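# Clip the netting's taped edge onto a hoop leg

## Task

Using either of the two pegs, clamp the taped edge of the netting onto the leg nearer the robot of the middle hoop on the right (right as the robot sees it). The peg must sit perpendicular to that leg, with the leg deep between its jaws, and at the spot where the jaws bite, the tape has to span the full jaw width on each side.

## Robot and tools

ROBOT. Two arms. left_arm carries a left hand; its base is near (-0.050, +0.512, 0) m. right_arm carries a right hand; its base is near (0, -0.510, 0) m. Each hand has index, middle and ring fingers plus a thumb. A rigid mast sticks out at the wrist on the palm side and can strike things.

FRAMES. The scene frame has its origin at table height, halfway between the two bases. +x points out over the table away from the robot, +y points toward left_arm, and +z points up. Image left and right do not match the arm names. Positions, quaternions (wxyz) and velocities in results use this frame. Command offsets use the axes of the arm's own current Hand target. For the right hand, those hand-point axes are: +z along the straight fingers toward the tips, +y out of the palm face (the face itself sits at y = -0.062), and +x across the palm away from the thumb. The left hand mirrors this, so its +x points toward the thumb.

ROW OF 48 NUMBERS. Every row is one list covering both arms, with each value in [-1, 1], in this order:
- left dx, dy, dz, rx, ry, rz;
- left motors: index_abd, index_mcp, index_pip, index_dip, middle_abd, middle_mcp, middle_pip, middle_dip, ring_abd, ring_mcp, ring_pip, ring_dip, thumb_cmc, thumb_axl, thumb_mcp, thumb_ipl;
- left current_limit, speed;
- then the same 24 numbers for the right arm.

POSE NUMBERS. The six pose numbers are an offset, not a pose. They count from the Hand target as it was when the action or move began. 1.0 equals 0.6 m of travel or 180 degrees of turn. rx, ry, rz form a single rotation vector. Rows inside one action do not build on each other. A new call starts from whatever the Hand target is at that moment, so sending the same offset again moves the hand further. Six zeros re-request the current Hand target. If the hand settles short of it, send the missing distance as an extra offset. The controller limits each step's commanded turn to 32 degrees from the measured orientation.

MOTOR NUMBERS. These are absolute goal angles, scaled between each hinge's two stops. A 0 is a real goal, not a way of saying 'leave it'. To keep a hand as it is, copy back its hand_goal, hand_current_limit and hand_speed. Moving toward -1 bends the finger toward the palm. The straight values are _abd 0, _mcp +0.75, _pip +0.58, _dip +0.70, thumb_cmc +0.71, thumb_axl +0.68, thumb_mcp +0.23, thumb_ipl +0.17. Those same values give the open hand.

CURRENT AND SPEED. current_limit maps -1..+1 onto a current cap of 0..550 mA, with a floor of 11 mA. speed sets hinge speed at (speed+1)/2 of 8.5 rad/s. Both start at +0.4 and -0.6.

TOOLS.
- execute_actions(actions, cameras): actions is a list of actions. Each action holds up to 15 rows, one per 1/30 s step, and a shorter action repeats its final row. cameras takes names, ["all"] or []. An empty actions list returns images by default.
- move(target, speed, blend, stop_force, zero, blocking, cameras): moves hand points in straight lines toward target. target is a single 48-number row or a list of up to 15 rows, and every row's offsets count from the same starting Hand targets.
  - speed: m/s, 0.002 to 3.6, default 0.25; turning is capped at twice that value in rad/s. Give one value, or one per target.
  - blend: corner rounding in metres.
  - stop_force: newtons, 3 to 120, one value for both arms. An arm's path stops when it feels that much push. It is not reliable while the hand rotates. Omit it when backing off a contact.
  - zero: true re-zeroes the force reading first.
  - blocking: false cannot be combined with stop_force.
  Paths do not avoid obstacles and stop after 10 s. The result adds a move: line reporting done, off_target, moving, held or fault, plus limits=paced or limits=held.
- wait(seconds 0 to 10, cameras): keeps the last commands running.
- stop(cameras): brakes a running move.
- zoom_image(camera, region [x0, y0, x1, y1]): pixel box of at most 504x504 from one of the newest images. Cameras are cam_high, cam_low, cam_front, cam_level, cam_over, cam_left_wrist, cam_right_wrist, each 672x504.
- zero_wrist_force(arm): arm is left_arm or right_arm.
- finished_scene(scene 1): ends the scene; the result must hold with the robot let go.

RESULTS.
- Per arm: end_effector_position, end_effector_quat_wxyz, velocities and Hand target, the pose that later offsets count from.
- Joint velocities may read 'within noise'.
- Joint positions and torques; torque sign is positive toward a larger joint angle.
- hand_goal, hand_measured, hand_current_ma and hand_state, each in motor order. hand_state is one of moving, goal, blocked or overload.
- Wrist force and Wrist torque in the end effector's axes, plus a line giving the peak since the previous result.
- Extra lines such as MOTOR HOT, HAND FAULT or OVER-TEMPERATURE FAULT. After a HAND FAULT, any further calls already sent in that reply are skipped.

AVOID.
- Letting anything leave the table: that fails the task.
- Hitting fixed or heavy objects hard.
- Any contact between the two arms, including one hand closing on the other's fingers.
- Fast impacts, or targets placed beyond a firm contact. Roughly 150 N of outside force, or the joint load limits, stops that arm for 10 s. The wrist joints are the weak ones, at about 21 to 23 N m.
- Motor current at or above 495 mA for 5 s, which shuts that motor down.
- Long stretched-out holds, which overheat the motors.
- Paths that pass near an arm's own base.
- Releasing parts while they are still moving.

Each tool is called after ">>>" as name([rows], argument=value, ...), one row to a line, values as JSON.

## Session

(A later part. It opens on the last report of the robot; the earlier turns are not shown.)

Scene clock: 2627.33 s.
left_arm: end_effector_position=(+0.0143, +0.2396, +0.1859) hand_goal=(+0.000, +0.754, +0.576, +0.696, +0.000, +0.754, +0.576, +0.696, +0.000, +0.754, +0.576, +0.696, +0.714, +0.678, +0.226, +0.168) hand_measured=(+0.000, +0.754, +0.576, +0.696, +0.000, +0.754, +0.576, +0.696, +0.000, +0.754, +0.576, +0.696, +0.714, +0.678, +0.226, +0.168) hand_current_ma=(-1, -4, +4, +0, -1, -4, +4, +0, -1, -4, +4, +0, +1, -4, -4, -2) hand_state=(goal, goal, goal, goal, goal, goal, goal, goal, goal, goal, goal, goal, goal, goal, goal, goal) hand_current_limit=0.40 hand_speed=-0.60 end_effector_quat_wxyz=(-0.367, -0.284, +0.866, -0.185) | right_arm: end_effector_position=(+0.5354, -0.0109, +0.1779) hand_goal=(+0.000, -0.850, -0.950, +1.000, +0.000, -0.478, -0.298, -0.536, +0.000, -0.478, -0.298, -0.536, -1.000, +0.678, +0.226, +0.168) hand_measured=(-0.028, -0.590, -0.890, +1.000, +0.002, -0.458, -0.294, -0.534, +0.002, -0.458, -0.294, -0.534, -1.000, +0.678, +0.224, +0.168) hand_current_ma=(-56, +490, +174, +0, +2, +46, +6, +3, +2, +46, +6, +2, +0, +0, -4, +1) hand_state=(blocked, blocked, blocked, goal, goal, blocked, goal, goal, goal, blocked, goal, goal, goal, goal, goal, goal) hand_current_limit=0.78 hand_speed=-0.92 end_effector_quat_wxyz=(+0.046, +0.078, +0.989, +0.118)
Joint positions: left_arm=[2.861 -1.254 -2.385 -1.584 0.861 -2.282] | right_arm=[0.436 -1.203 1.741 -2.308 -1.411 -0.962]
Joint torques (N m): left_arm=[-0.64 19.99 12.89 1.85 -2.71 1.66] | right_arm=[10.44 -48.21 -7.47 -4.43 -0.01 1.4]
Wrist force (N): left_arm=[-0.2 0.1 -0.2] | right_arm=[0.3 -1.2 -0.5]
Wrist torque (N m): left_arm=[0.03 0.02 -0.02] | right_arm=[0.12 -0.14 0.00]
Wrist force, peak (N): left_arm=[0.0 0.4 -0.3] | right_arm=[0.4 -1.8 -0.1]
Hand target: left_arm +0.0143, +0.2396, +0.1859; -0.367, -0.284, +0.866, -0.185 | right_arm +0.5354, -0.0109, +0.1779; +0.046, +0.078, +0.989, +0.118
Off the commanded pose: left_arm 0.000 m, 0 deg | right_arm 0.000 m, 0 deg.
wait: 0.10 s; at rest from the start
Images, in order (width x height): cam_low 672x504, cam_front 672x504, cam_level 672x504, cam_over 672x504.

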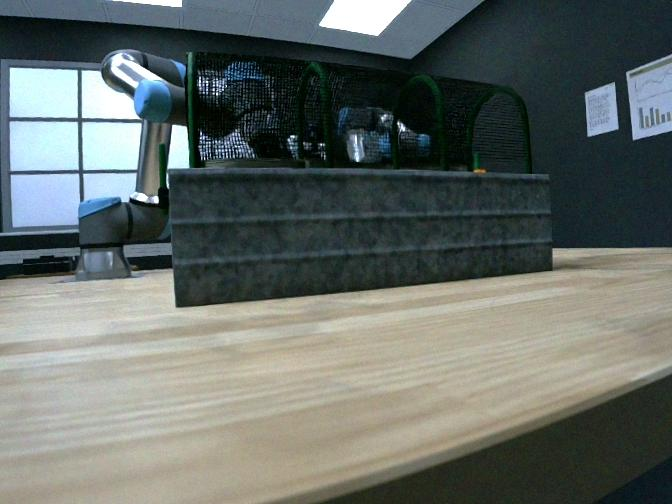

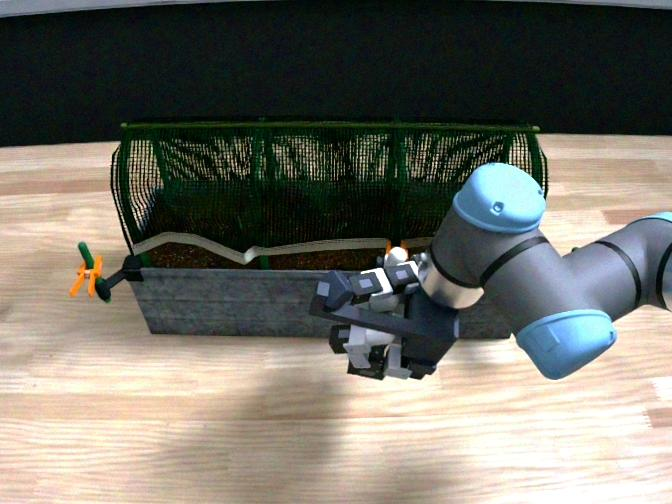

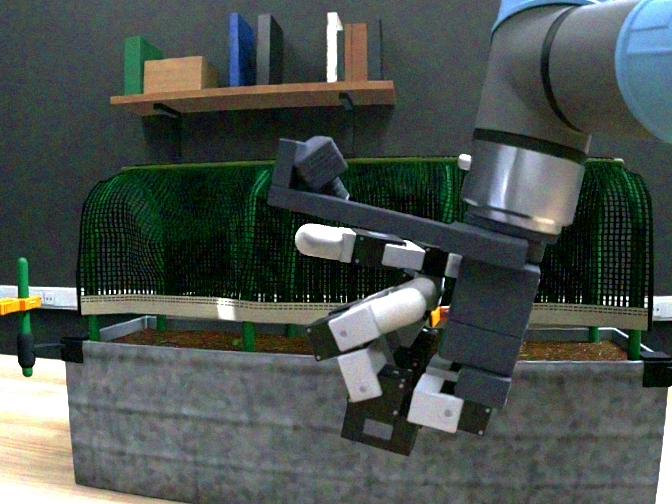

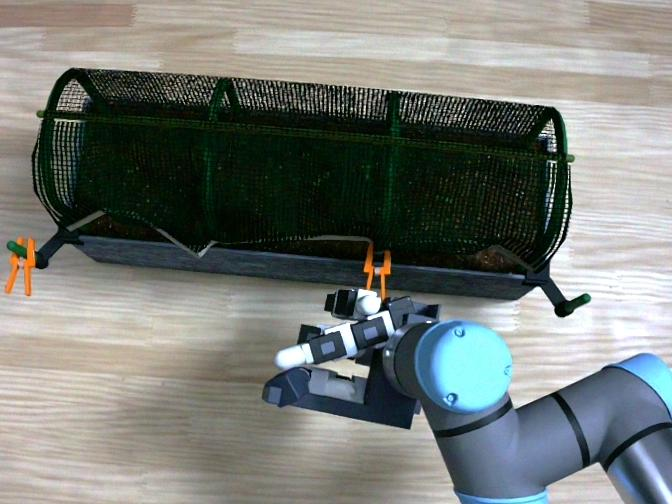

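>>> move([
  [0,0,0,0,0,0,0,0.754,0.576,0.696,0,0.754,0.576,0.696,0,0.754,0.576,0.696,0.714,0.678,0.226,0.168,0.4,-0.6,0.0116,-0.001,-0.0011,0,0,0,0,-0.85,-0.95,1,0,-0.479,-0.299,-0.536,0,-0.479,-0.299,-0.536,-1,0.678,0.226,0.168,0.78,-0.92],
  [0,0,0,0,0,0,0,0.754,0.576,0.696,0,0.754,0.576,0.696,0,0.754,0.576,0.696,0.714,0.678,0.226,0.168,0.4,-0.6,0.0123,-0.0032,0.0077,0,0,0,0,-0.85,-0.95,1,0,-0.479,-0.299,-0.536,0,-0.479,-0.299,-0.536,-1,0.678,0.226,0.168,0.78,-0.92],
], speed=0.015, stop_force=10, cameras=["cam_over", "cam_front", "cam_level", "cam_low"])

>>> zoom_image(camera="cam_level", region=[425, 295, 465, 335])

>>> zoom_image(camera="cam_front", region=[375, 232, 415, 272])

>>> zoom_image(camera="cam_over", region=[355, 230, 405, 280])

Scene clock: 2746.33 s.
left_arm: end_effector_position=(+0.0143, +0.2396, +0.1859) hand_goal=(+0.000, +0.754, +0.576, +0.696, +0.000, +0.754, +0.576, +0.696, +0.000, +0.754, +0.576, +0.696, +0.714, +0.678, +0.226, +0.168) hand_measured=(+0.000, +0.754, +0.576, +0.696, +0.000, +0.754, +0.576, +0.696, +0.000, +0.754, +0.576, +0.696, +0.714, +0.678, +0.226, +0.168) hand_current_ma=(-1, -4, +4, +0, -1, -4, +4, +0, -1, -4, +4, +0, +1, -4, -4, -2) hand_state=(goal, goal, goal, goal, goal, goal, goal, goal, goal, goal, goal, goal, goal, goal, goal, goal) hand_current_limit=0.40 hand_speed=-0.60 end_effector_quat_wxyz=(-0.367, -0.284, +0.866, -0.185) | right_arm: end_effector_position=(+0.5284, -0.0105, +0.1724) hand_goal=(+0.000, -0.850, -0.950, +1.000, +0.000, -0.478, -0.298, -0.536, +0.000, -0.478, -0.298, -0.536, -1.000, +0.678, +0.226, +0.168) hand_measured=(-0.028, -0.590, -0.890, +1.000, +0.002, -0.458, -0.294, -0.534, +0.002, -0.458, -0.294, -0.534, -1.000, +0.678, +0.224, +0.168) hand_current_ma=(-56, +489, +174, +0, +2, +46, +6, +3, +2, +46, +6, +2, +0, +0, -4, +1) hand_state=(blocked, blocked, blocked, goal, goal, blocked, goal, goal, goal, blocked, goal, goal, goal, goal, goal, goal) hand_current_limit=0.78 hand_speed=-0.92 end_effector_quat_wxyz=(+0.046, +0.078, +0.989, +0.118)
Joint positions: left_arm=[2.861 -1.254 -2.385 -1.584 0.861 -2.282] | right_arm=[0.442 -1.207 1.764 -2.328 -1.412 -0.956]
Joint torques (N m): left_arm=[0.04 21.91 12.4 1.79 -2.53 1.88] | right_arm=[-8.49 -47.91 -30.05 -1.29 1.25 -1.36]
Wrist force (N): left_arm=[0.1 0.0 0.1] | right_arm=[-0.1 0.0 -0.2]
Wrist torque (N m): left_arm=[-0.02 -0.01 0.01] | right_arm=[0.17 -0.09 -0.13]
Wrist force, peak (N): left_arm=[0.2 0.3 -0.4] | right_arm=[0.5 -1.5 -0.7]
Hand target: left_arm +0.0143, +0.2396, +0.1859; -0.367, -0.284, +0.866, -0.185 | right_arm +0.5284, -0.0105, +0.1724; +0.046, +0.078, +0.989, +0.118
Off the commanded pose: left_arm 0.000 m, 0 deg | right_arm 0.000 m, 0 deg.
move: done
Images, in order (width x height): cam_low 672x504, cam_front 672x504, cam_level 672x504, cam_over 672x504.

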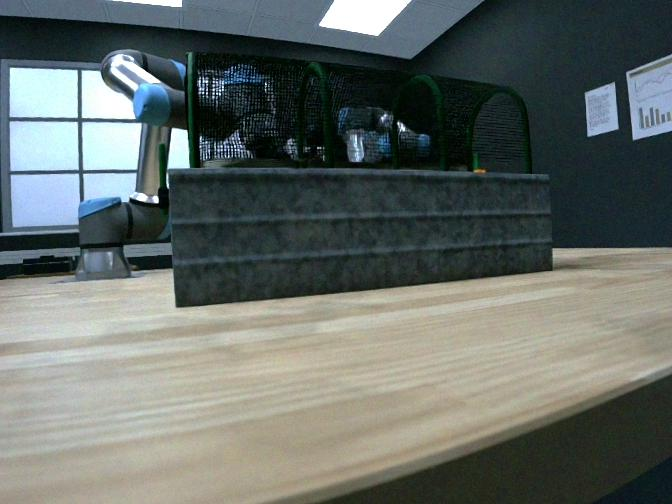

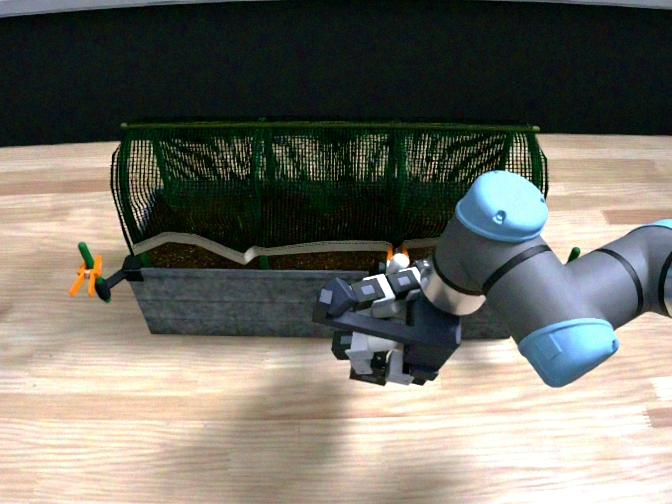

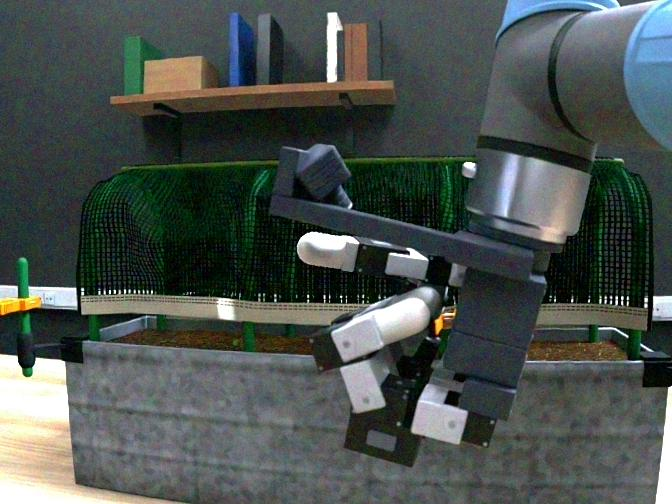

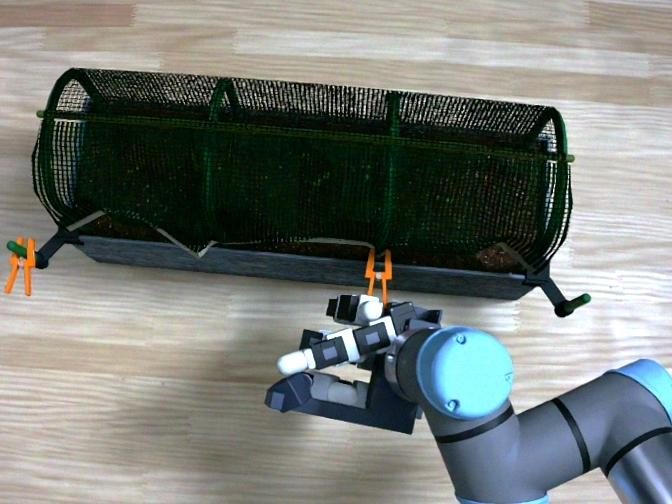

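Scaled by 12.600 from the camera's 672x504 image, which has a finer 960x720 frame.

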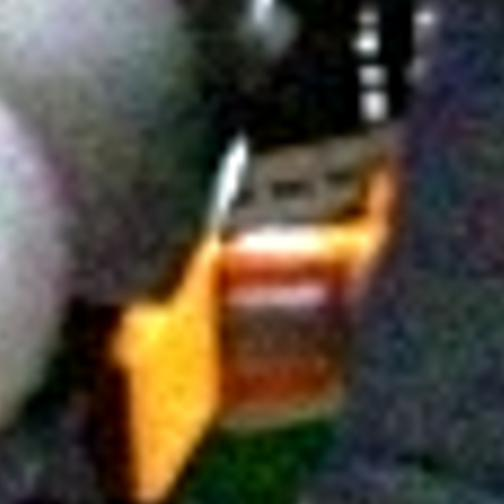

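Scaled by 12.600 from the camera's 672x504 image, which has a finer 960x720 frame.

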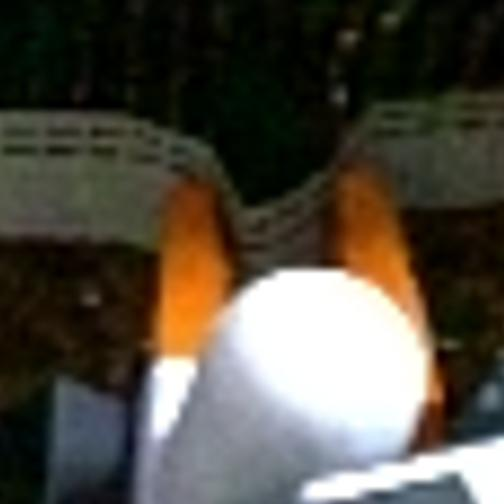

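Scaled by 10.080 from the camera's 672x504 image, which has a finer 960x720 frame.

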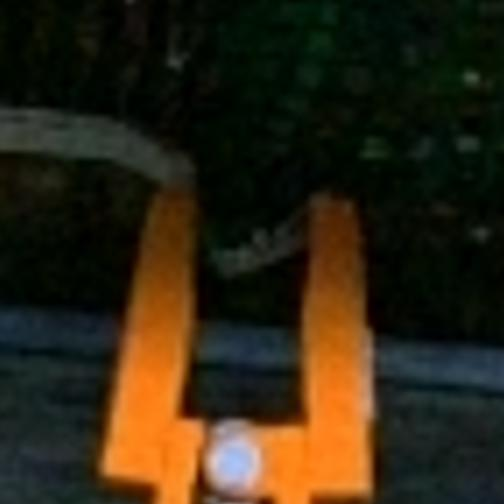

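>>> wait(seconds=0.1, cameras=["cam_right_wrist", "cam_level", "cam_left_wrist"])

>>> zoom_image(camera="cam_level", region=[430, 300, 460, 330])

>>> zoom_image(camera="cam_level", region=[0, 250, 70, 320])

Scene clock: 2799.30 s.
left_arm: end_effector_position=(+0.0143, +0.2396, +0.1859) hand_goal=(+0.000, +0.754, +0.576, +0.696, +0.000, +0.754, +0.576, +0.696, +0.000, +0.754, +0.576, +0.696, +0.714, +0.678, +0.226, +0.168) hand_measured=(+0.000, +0.754, +0.576, +0.696, +0.000, +0.754, +0.576, +0.696, +0.000, +0.754, +0.576, +0.696, +0.714, +0.678, +0.226, +0.168) hand_current_ma=(-1, -4, +4, +0, -1, -4, +4, +0, -1, -4, +4, +0, +1, -4, -4, -2) hand_state=(goal, goal, goal, goal, goal, goal, goal, goal, goal, goal, goal, goal, goal, goal, goal, goal) hand_current_limit=0.40 hand_speed=-0.60 end_effector_quat_wxyz=(-0.367, -0.284, +0.866, -0.185) | right_arm: end_effector_position=(+0.5284, -0.0105, +0.1724) hand_goal=(+0.000, -0.850, -0.950, +1.000, +0.000, -0.478, -0.298, -0.536, +0.000, -0.478, -0.298, -0.536, -1.000, +0.678, +0.226, +0.168) hand_measured=(-0.028, -0.590, -0.890, +1.000, +0.002, -0.458, -0.294, -0.534, +0.002, -0.458, -0.294, -0.534, -1.000, +0.678, +0.224, +0.168) hand_current_ma=(-56, +490, +174, +0, +2, +46, +6, +3, +2, +46, +6, +2, +0, +0, -4, +1) hand_state=(blocked, blocked, blocked, goal, goal, blocked, goal, goal, goal, blocked, goal, goal, goal, goal, goal, goal) hand_current_limit=0.78 hand_speed=-0.92 end_effector_quat_wxyz=(+0.046, +0.078, +0.989, +0.118)
Joint positions: left_arm=[2.861 -1.254 -2.385 -1.584 0.861 -2.282] | right_arm=[0.442 -1.207 1.764 -2.328 -1.412 -0.956]
Joint torques (N m): left_arm=[0.07 20.7 11.59 1.83 -2.63 1.99] | right_arm=[-9.41 -49.36 -30.48 -1.54 1.4 -1.17]
Wrist force (N): left_arm=[0.0 0.0 -0.2] | right_arm=[0.0 0.2 -0.2]
Wrist torque (N m): left_arm=[0.01 -0.01 0.00] | right_arm=[0.18 -0.11 -0.12]
Wrist force, peak (N): left_arm=[-0.3 0.2 -0.4] | right_arm=[0.1 0.2 -0.4]
Hand target: left_arm +0.0143, +0.2396, +0.1859; -0.367, -0.284, +0.866, -0.185 | right_arm +0.5284, -0.0105, +0.1724; +0.046, +0.078, +0.989, +0.118
Off the commanded pose: left_arm 0.000 m, 0 deg | right_arm 0.000 m, 0 deg.
wait: 0.10 s; at rest from the start
Images, in order (width x height): cam_level 672x504, cam_left_wrist 672x504, cam_right_wrist 672x504.

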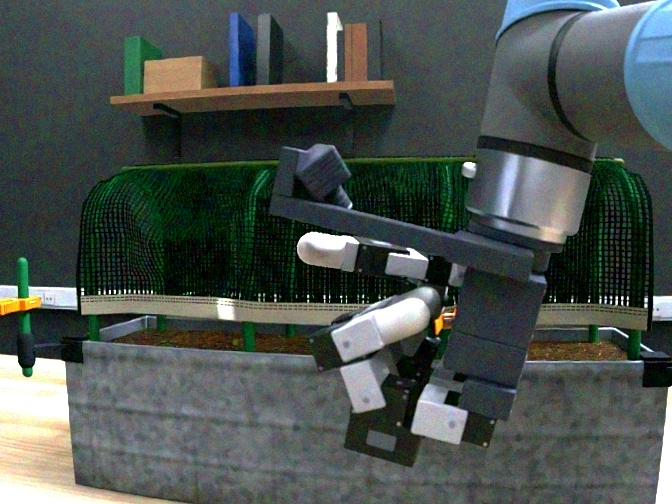

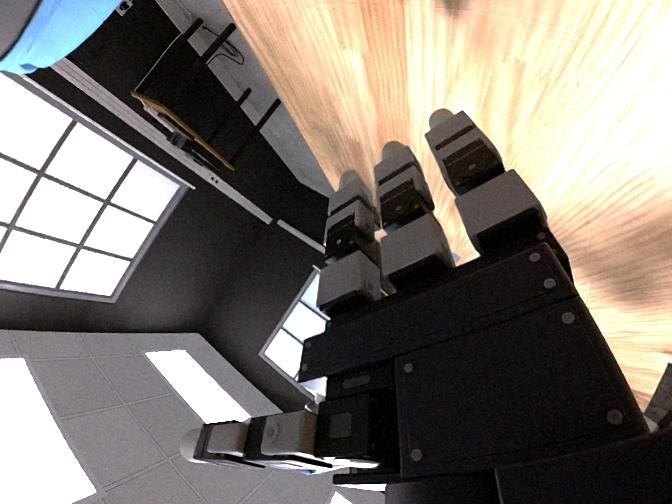

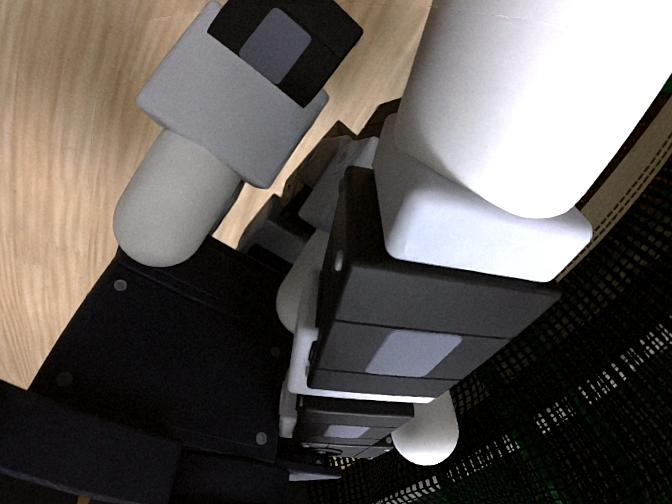

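Scaled by 16.800 from the camera's 672x504 image, which has a finer 960x720 frame.

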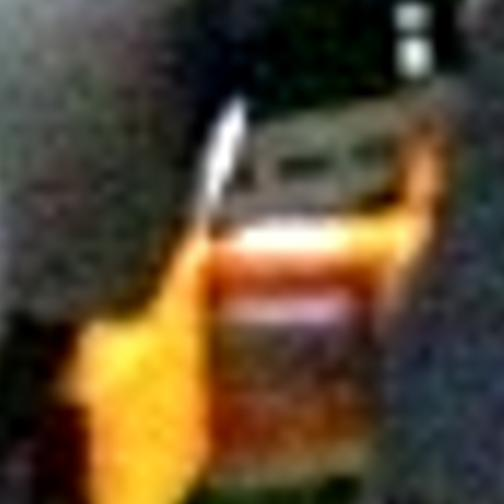

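Scaled by 7.200 from the camera's 672x504 image, which has a finer 960x720 frame.

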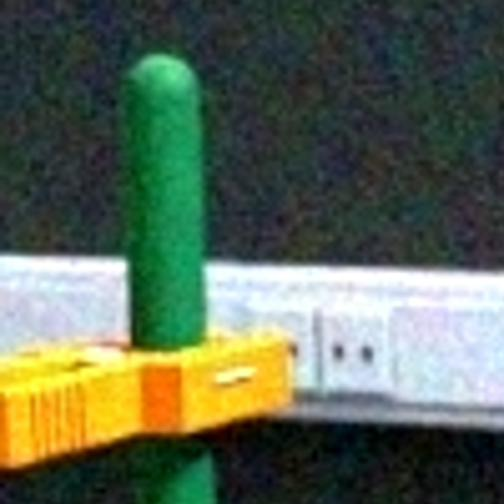

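>>> move(target=[0,0,0,0,0,0,0,0.754,0.576,0.696,0,0.754,0.576,0.696,0,0.754,0.576,0.696,0.714,0.678,0.226,0.168,0.4,-0.6,0.0023,0.0001,-0.0022,0.00126,0.01073,0.00257,0,-0.85,-0.95,1,0,-0.479,-0.299,-0.536,0,-0.479,-0.299,-0.536,-1,0.678,0.226,0.168,0.78,-0.92], speed=0.015, cameras=["cam_over", "cam_front", "cam_level", "cam_low"])

>>> zoom_image(camera="cam_level", region=[425, 295, 465, 335])

>>> zoom_image(camera="cam_front", region=[375, 232, 415, 272])

>>> zoom_image(camera="cam_over", region=[355, 230, 405, 280])

Scene clock: 2876.20 s.
left_arm: end_effector_position=(+0.0143, +0.2396, +0.1859) hand_goal=(+0.000, +0.754, +0.576, +0.696, +0.000, +0.754, +0.576, +0.696, +0.000, +0.754, +0.576, +0.696, +0.714, +0.678, +0.226, +0.168) hand_measured=(+0.000, +0.754, +0.576, +0.696, +0.000, +0.754, +0.576, +0.696, +0.000, +0.754, +0.576, +0.696, +0.714, +0.678, +0.226, +0.168) hand_current_ma=(-1, -4, +4, +0, -1, -4, +4, +0, -1, -4, +4, +0, +1, -4, -4, -2) hand_state=(goal, goal, goal, goal, goal, goal, goal, goal, goal, goal, goal, goal, goal, goal, goal, goal) hand_current_limit=0.40 hand_speed=-0.60 end_effector_quat_wxyz=(-0.367, -0.284, +0.866, -0.185) | right_arm: end_effector_position=(+0.5269, -0.0105, +0.1737) hand_goal=(+0.000, -0.850, -0.950, +1.000, +0.000, -0.478, -0.298, -0.536, +0.000, -0.478, -0.298, -0.536, -1.000, +0.678, +0.226, +0.168) hand_measured=(-0.028, -0.590, -0.890, +1.000, +0.002, -0.458, -0.294, -0.534, +0.002, -0.458, -0.294, -0.534, -1.000, +0.678, +0.224, +0.168) hand_current_ma=(-56, +490, +174, +0, +2, +46, +6, +3, +2, +46, +6, +2, +0, +0, -4, +1) hand_state=(blocked, blocked, blocked, goal, goal, blocked, goal, goal, goal, blocked, goal, goal, goal, goal, goal, goal) hand_current_limit=0.78 hand_speed=-0.92 end_effector_quat_wxyz=(+0.029, +0.080, +0.989, +0.118)
Joint positions: left_arm=[2.861 -1.254 -2.385 -1.584 0.861 -2.282] | right_arm=[0.437 -1.207 1.746 -2.279 -1.395 -0.958]
Joint torques (N m): left_arm=[0.67 19.94 11.83 1.8 -2.69 1.91] | right_arm=[-3.82 -28.01 -20.78 -4.63 0.21 -1.26]
Wrist force (N): left_arm=[0.0 -0.1 0.0] | right_arm=[-0.1 0.0 0.0]
Wrist torque (N m): left_arm=[-0.02 -0.01 0.00] | right_arm=[0.17 -0.11 -0.08]
Wrist force, peak (N): left_arm=[-0.5 0.1 -0.3] | right_arm=[-0.2 0.2 -0.3]
Hand target: left_arm +0.0143, +0.2396, +0.1859; -0.367, -0.284, +0.866, -0.185 | right_arm +0.5269, -0.0105, +0.1736; +0.029, +0.080, +0.989, +0.118
Off the commanded pose: left_arm 0.000 m, 0 deg | right_arm 0.000 m, 0 deg.
move: done
Images, in order (width x height): cam_low 672x504, cam_front 672x504, cam_level 672x504, cam_over 672x504.

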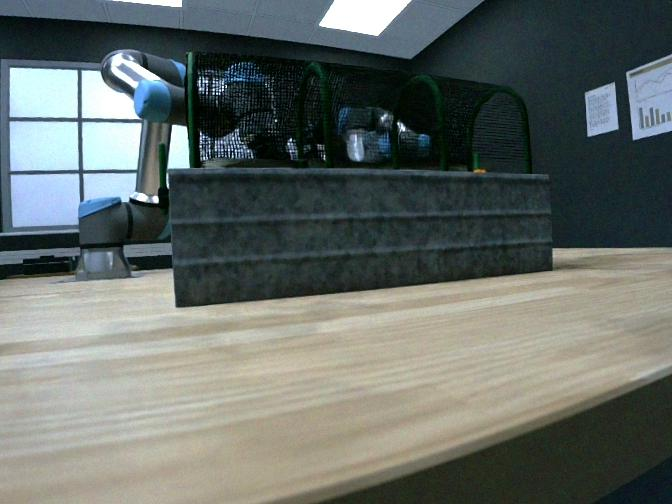

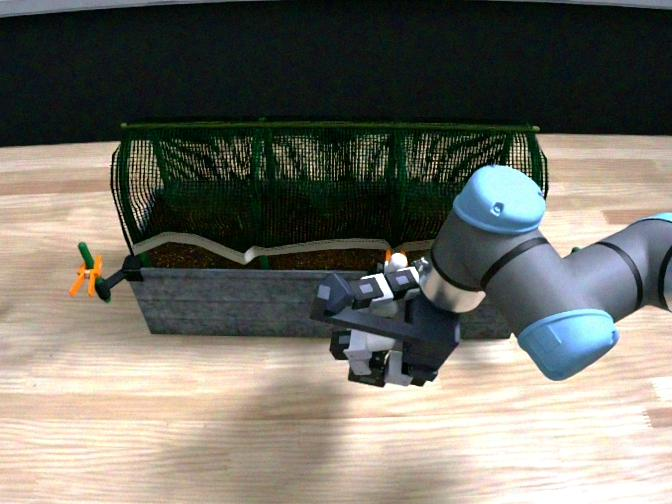

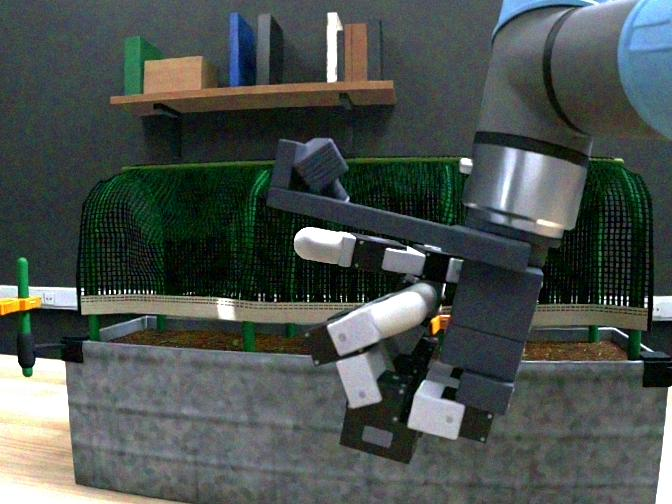

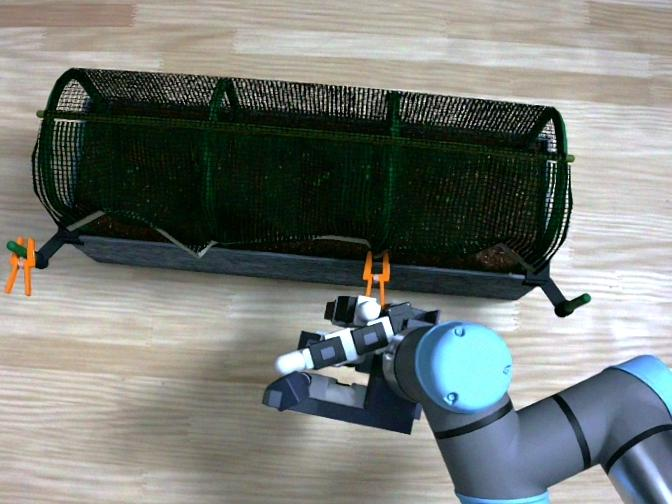

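Scaled by 12.600 from the camera's 672x504 image, which has a finer 960x720 frame.

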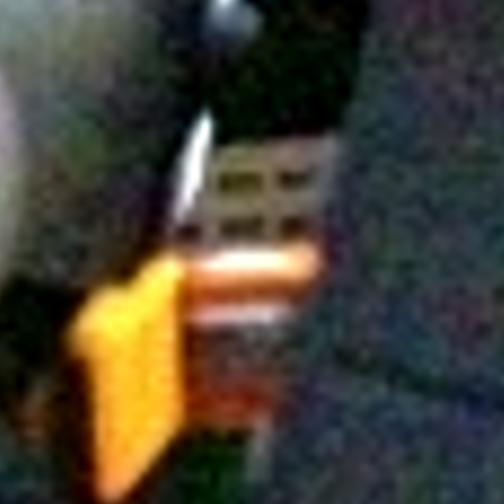

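Scaled by 12.600 from the camera's 672x504 image, which has a finer 960x720 frame.

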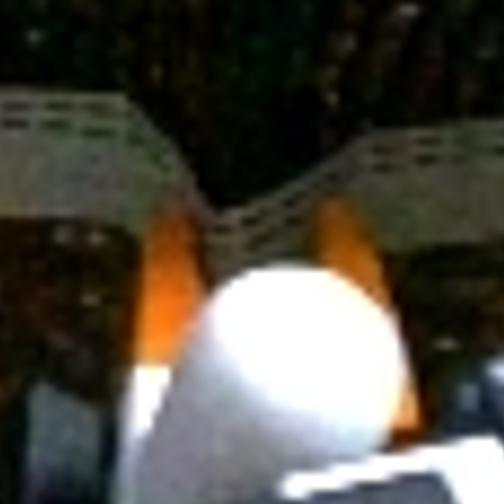

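Scaled by 10.080 from the camera's 672x504 image, which has a finer 960x720 frame.

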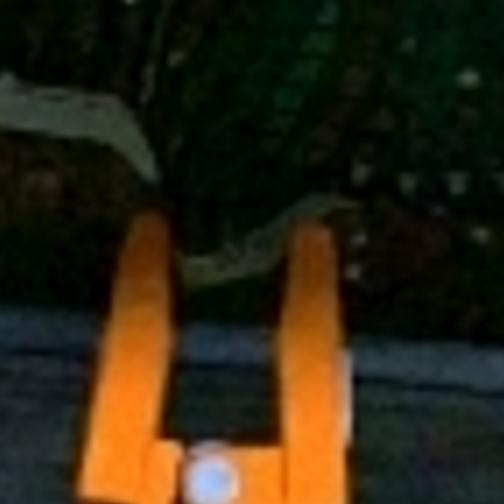

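>>> zoom_image(camera="cam_front", region=[360, 120, 440, 280])

>>> zoom_image(camera="cam_over", region=[340, 180, 430, 290])

>>> zoom_image(camera="cam_level", region=[400, 160, 490, 360])

Scaled by 3.150 from the camera's 672x504 image, which has a finer 960x720 frame.

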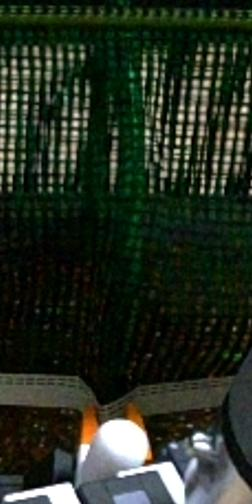

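Scaled by 4.582 from the camera's 672x504 image, which has a finer 960x720 frame.

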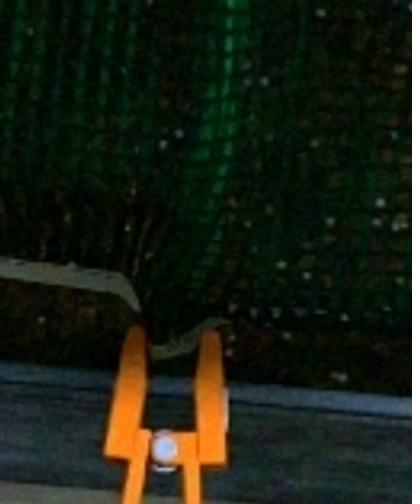

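Scaled by 2.520 from the camera's 672x504 image, which has a finer 960x720 frame.

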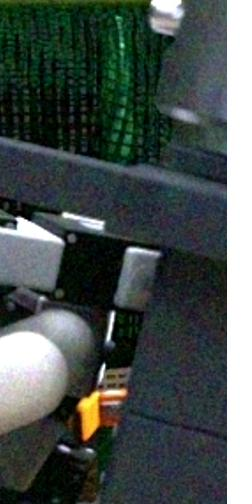

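>>> zoom_image(camera="cam_front", region=[375, 200, 425, 260])

>>> zoom_image(camera="cam_over", region=[360, 215, 410, 275])

>>> zoom_image(camera="cam_front", region=[235, 180, 305, 280])

Scaled by 8.400 from the camera's 672x504 image, which has a finer 960x720 frame.

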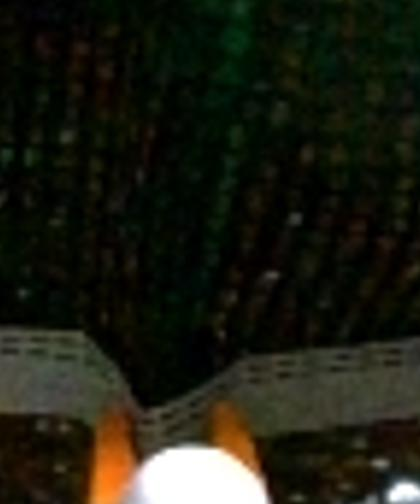

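Scaled by 8.400 from the camera's 672x504 image, which has a finer 960x720 frame.

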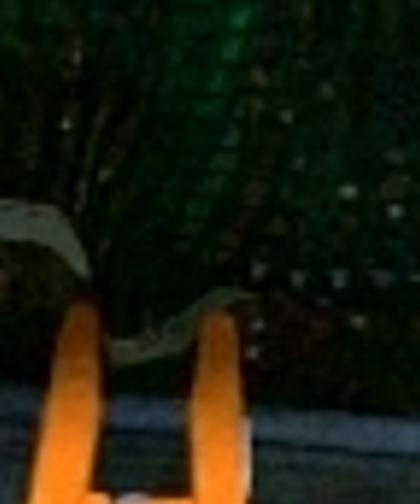

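Scaled by 5.040 from the camera's 672x504 image, which has a finer 960x720 frame.

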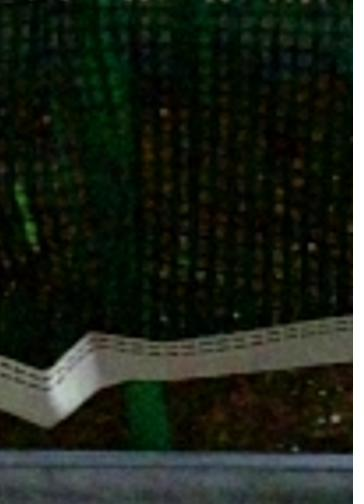

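>>> zoom_image(camera="cam_over", region=[366, 248, 390, 272])

>>> zoom_image(camera="cam_over", region=[190, 225, 230, 265])

>>> zoom_image(camera="cam_over", region=[0, 220, 60, 300])

>>> zoom_image(camera="cam_front", region=[60, 230, 120, 310])

Scaled by 21.000 from the camera's 672x504 image, which has a finer 960x720 frame.

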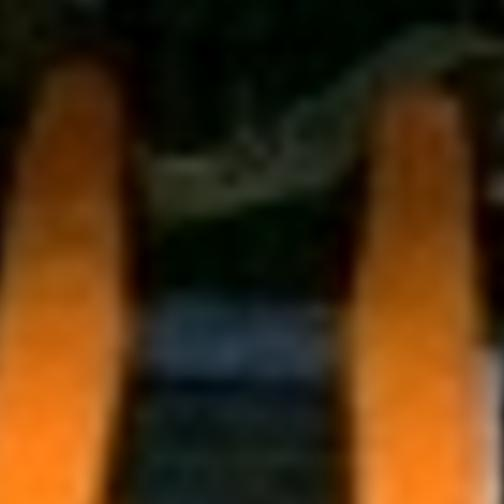

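Scaled by 12.600 from the camera's 672x504 image, which has a finer 960x720 frame.

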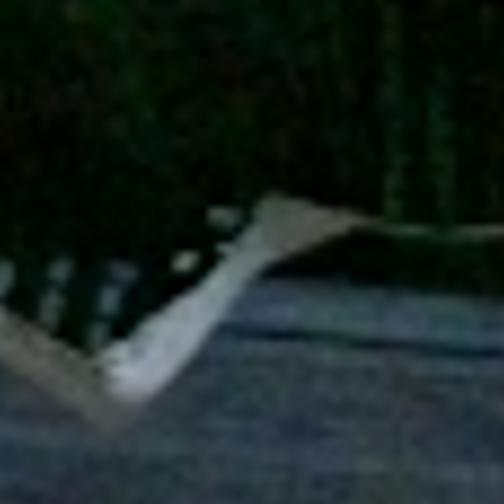

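Scaled by 6.300 from the camera's 672x504 image, which has a finer 960x720 frame.

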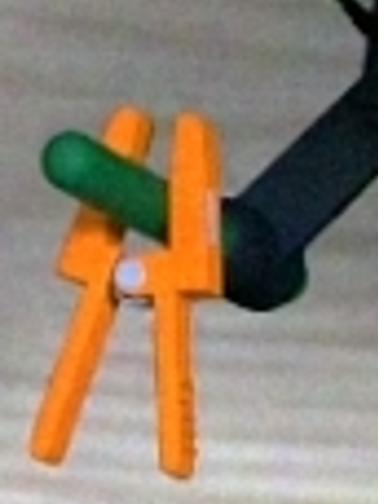

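Scaled by 6.300 from the camera's 672x504 image, which has a finer 960x720 frame.

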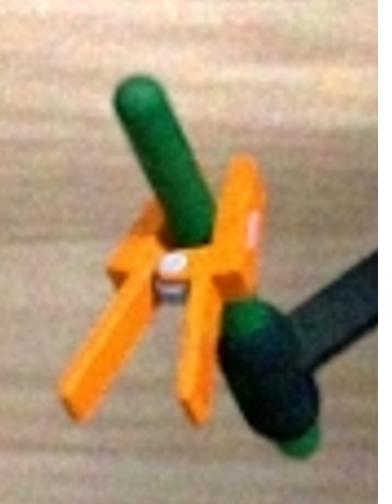

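>>> zoom_image(camera="cam_front", region=[370, 120, 430, 250])

>>> zoom_image(camera="cam_front", region=[230, 120, 290, 280])

>>> zoom_image(camera="cam_over", region=[360, 80, 420, 260])

>>> zoom_image(camera="cam_over", region=[190, 70, 250, 260])

Scaled by 3.877 from the camera's 672x504 image, which has a finer 960x720 frame.

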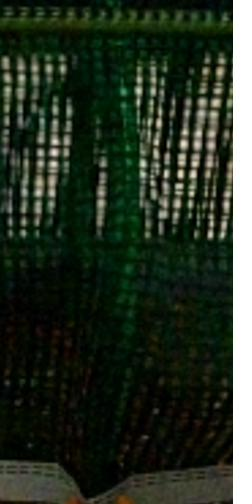

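Scaled by 3.150 from the camera's 672x504 image, which has a finer 960x720 frame.

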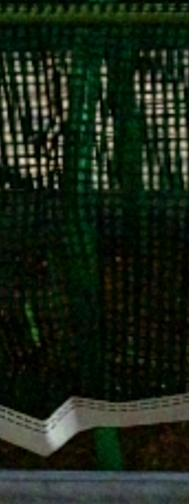

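Scaled by 2.800 from the camera's 672x504 image, which has a finer 960x720 frame.

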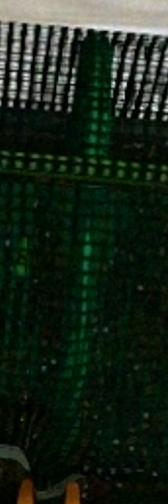

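Scaled by 2.653 from the camera's 672x504 image, which has a finer 960x720 frame.

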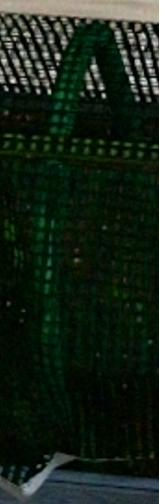

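>>> move(target=[0,0,0,0,0,0,0,0.754,0.576,0.696,0,0.754,0.576,0.696,0,0.754,0.576,0.696,0.714,0.678,0.226,0.168,0.4,-0.6,-0.0005,-0.0029,-0.0007,0,0,0,0,-0.85,-0.95,1,0,-0.479,-0.299,-0.536,0,-0.479,-0.299,-0.536,-1,0.678,0.226,0.168,0.78,-0.92], speed=0.015, cameras=["cam_over", "cam_front", "cam_level", "cam_low"])

>>> zoom_image(camera="cam_level", region=[430, 300, 460, 345])

>>> zoom_image(camera="cam_front", region=[375, 232, 415, 272])

>>> zoom_image(camera="cam_over", region=[360, 240, 400, 280])

Scene clock: 2993.50 s.
left_arm: end_effector_position=(+0.0143, +0.2396, +0.1859) hand_goal=(+0.000, +0.754, +0.576, +0.696, +0.000, +0.754, +0.576, +0.696, +0.000, +0.754, +0.576, +0.696, +0.714, +0.678, +0.226, +0.168) hand_measured=(+0.000, +0.754, +0.576, +0.696, +0.000, +0.754, +0.576, +0.696, +0.000, +0.754, +0.576, +0.696, +0.714, +0.678, +0.226, +0.168) hand_current_ma=(-1, -4, +4, +0, -1, -4, +4, +0, -1, -4, +4, +0, +1, -4, -4, -2) hand_state=(goal, goal, goal, goal, goal, goal, goal, goal, goal, goal, goal, goal, goal, goal, goal, goal) hand_current_limit=0.40 hand_speed=-0.60 end_effector_quat_wxyz=(-0.367, -0.284, +0.866, -0.185) | right_arm: end_effector_position=(+0.5269, -0.0123, +0.1736) hand_goal=(+0.000, -0.850, -0.950, +1.000, +0.000, -0.478, -0.298, -0.536, +0.000, -0.478, -0.298, -0.536, -1.000, +0.678, +0.226, +0.168) hand_measured=(-0.028, -0.590, -0.890, +1.000, +0.002, -0.458, -0.294, -0.534, +0.002, -0.458, -0.294, -0.534, -1.000, +0.678, +0.224, +0.168) hand_current_ma=(-56, +489, +174, +0, +2, +46, +6, +3, +2, +46, +6, +2, +0, +0, -4, +1) hand_state=(blocked, blocked, blocked, goal, goal, blocked, goal, goal, goal, blocked, goal, goal, goal, goal, goal, goal) hand_current_limit=0.78 hand_speed=-0.92 end_effector_quat_wxyz=(+0.029, +0.080, +0.989, +0.118)
Joint positions: left_arm=[2.861 -1.254 -2.385 -1.584 0.861 -2.282] | right_arm=[0.435 -1.21 1.75 -2.279 -1.395 -0.961]
Joint torques (N m): left_arm=[-0.12 19.5 12.43 1.86 -2.77 1.95] | right_arm=[-6.22 -46.09 -10.88 -5.15 1.96 -0.95]
Wrist force (N): left_arm=[-0.2 0.0 -0.1] | right_arm=[0.0 -0.1 -0.2]
Wrist torque (N m): left_arm=[0.00 0.01 -0.01] | right_arm=[0.18 -0.11 -0.07]
Wrist force, peak (N): left_arm=[0.0 0.0 -0.6] | right_arm=[-0.3 0.0 -0.4]
Hand target: left_arm +0.0143, +0.2396, +0.1859; -0.367, -0.284, +0.866, -0.185 | right_arm +0.5269, -0.0123, +0.1736; +0.029, +0.080, +0.989, +0.118
Off the commanded pose: left_arm 0.000 m, 0 deg | right_arm 0.000 m, 0 deg.
move: done
Images, in order (width x height): cam_low 672x504, cam_front 672x504, cam_level 672x504, cam_over 672x504.

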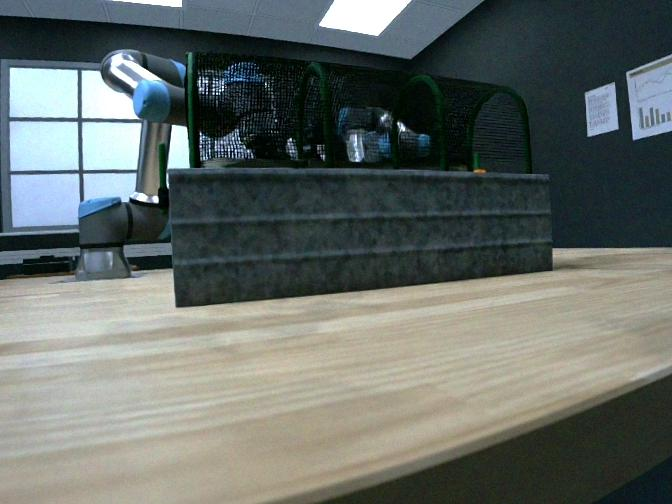

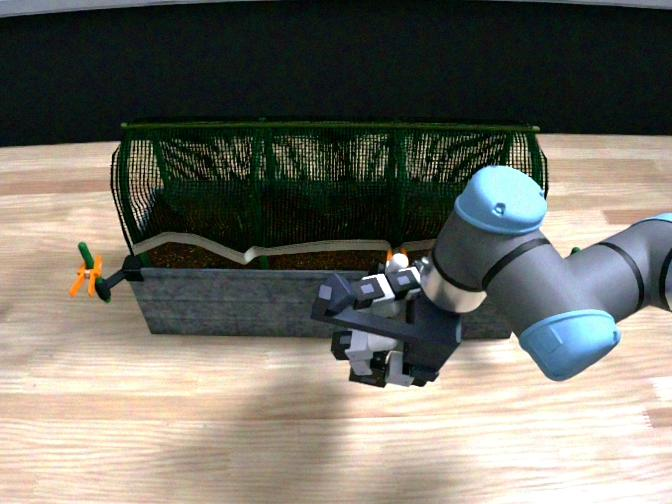

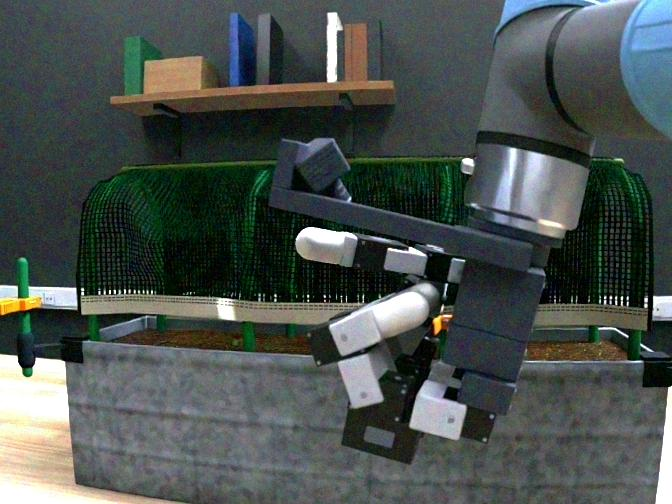

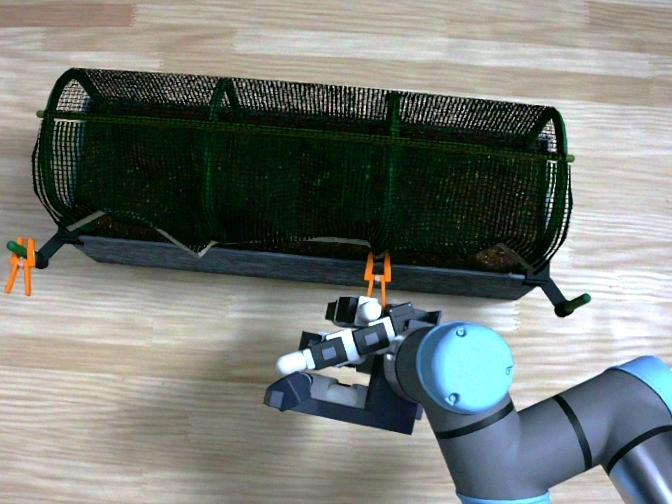

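Scaled by 11.200 from the camera's 672x504 image, which has a finer 960x720 frame.

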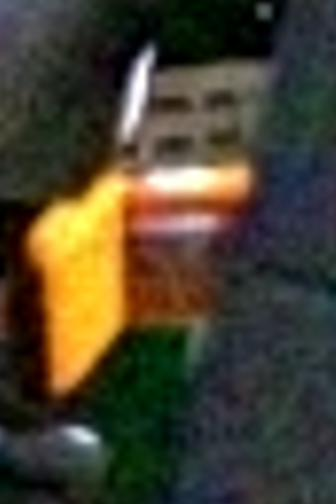

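Scaled by 12.600 from the camera's 672x504 image, which has a finer 960x720 frame.

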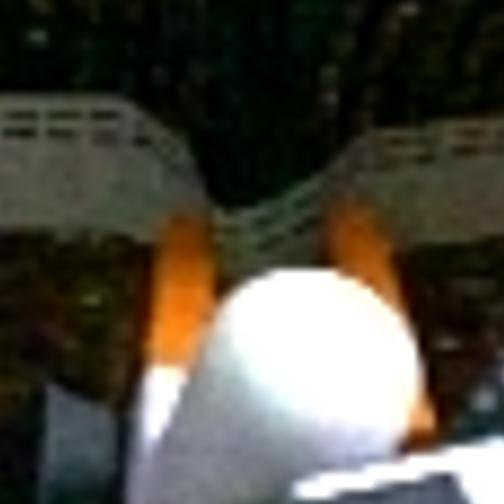

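Scaled by 12.600 from the camera's 672x504 image, which has a finer 960x720 frame.

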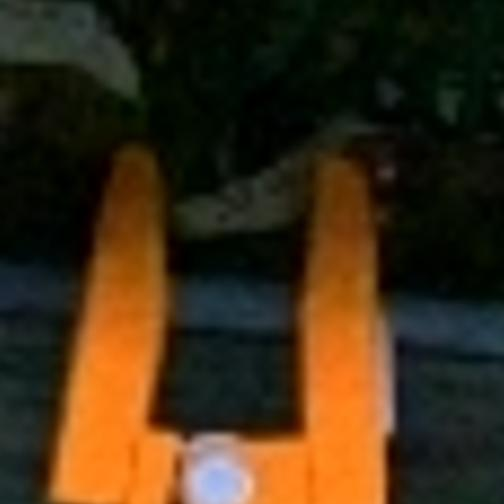

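>>> zoom_image(camera="cam_level", region=[434, 322, 454, 347])

>>> zoom_image(camera="cam_level", region=[235, 315, 265, 355])

Scaled by 20.160 from the camera's 672x504 image, which has a finer 960x720 frame.

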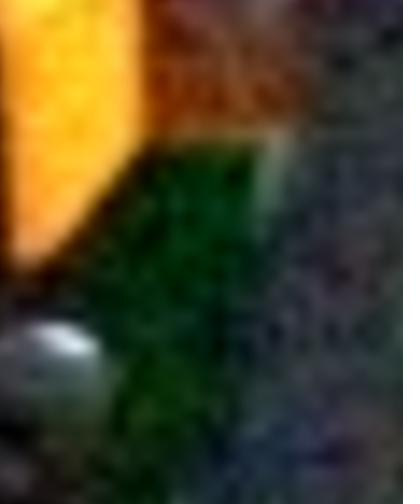

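Scaled by 12.600 from the camera's 672x504 image, which has a finer 960x720 frame.

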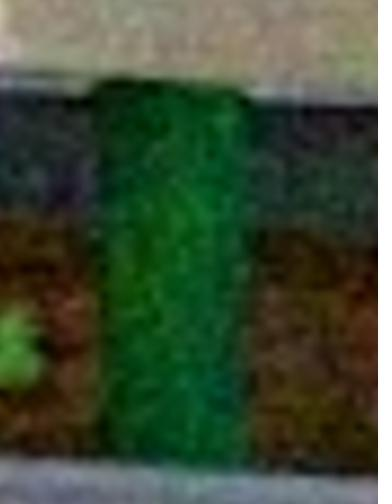

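>>> zoom_image(camera="cam_level", region=[80, 300, 130, 350])

>>> zoom_image(camera="cam_level", region=[580, 300, 660, 380])

>>> zoom_image(camera="cam_front", region=[120, 230, 160, 280])

>>> zoom_image(camera="cam_front", region=[500, 200, 560, 280])

Scaled by 10.080 from the camera's 672x504 image, which has a finer 960x720 frame.

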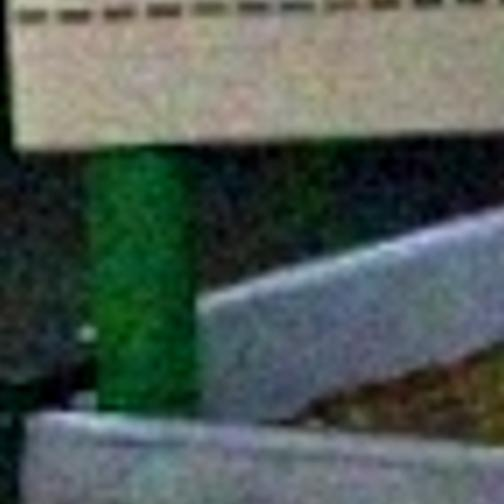

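Scaled by 6.300 from the camera's 672x504 image, which has a finer 960x720 frame.

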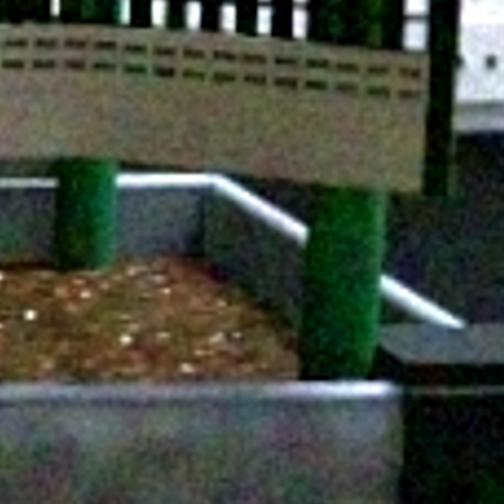

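Scaled by 10.080 from the camera's 672x504 image, which has a finer 960x720 frame.

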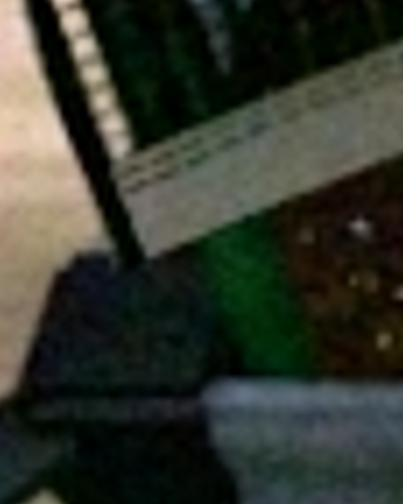

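Scaled by 6.300 from the camera's 672x504 image, which has a finer 960x720 frame.

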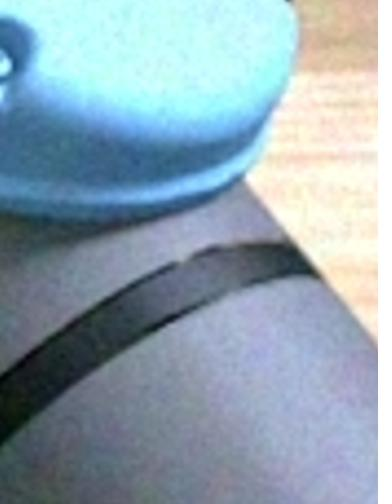

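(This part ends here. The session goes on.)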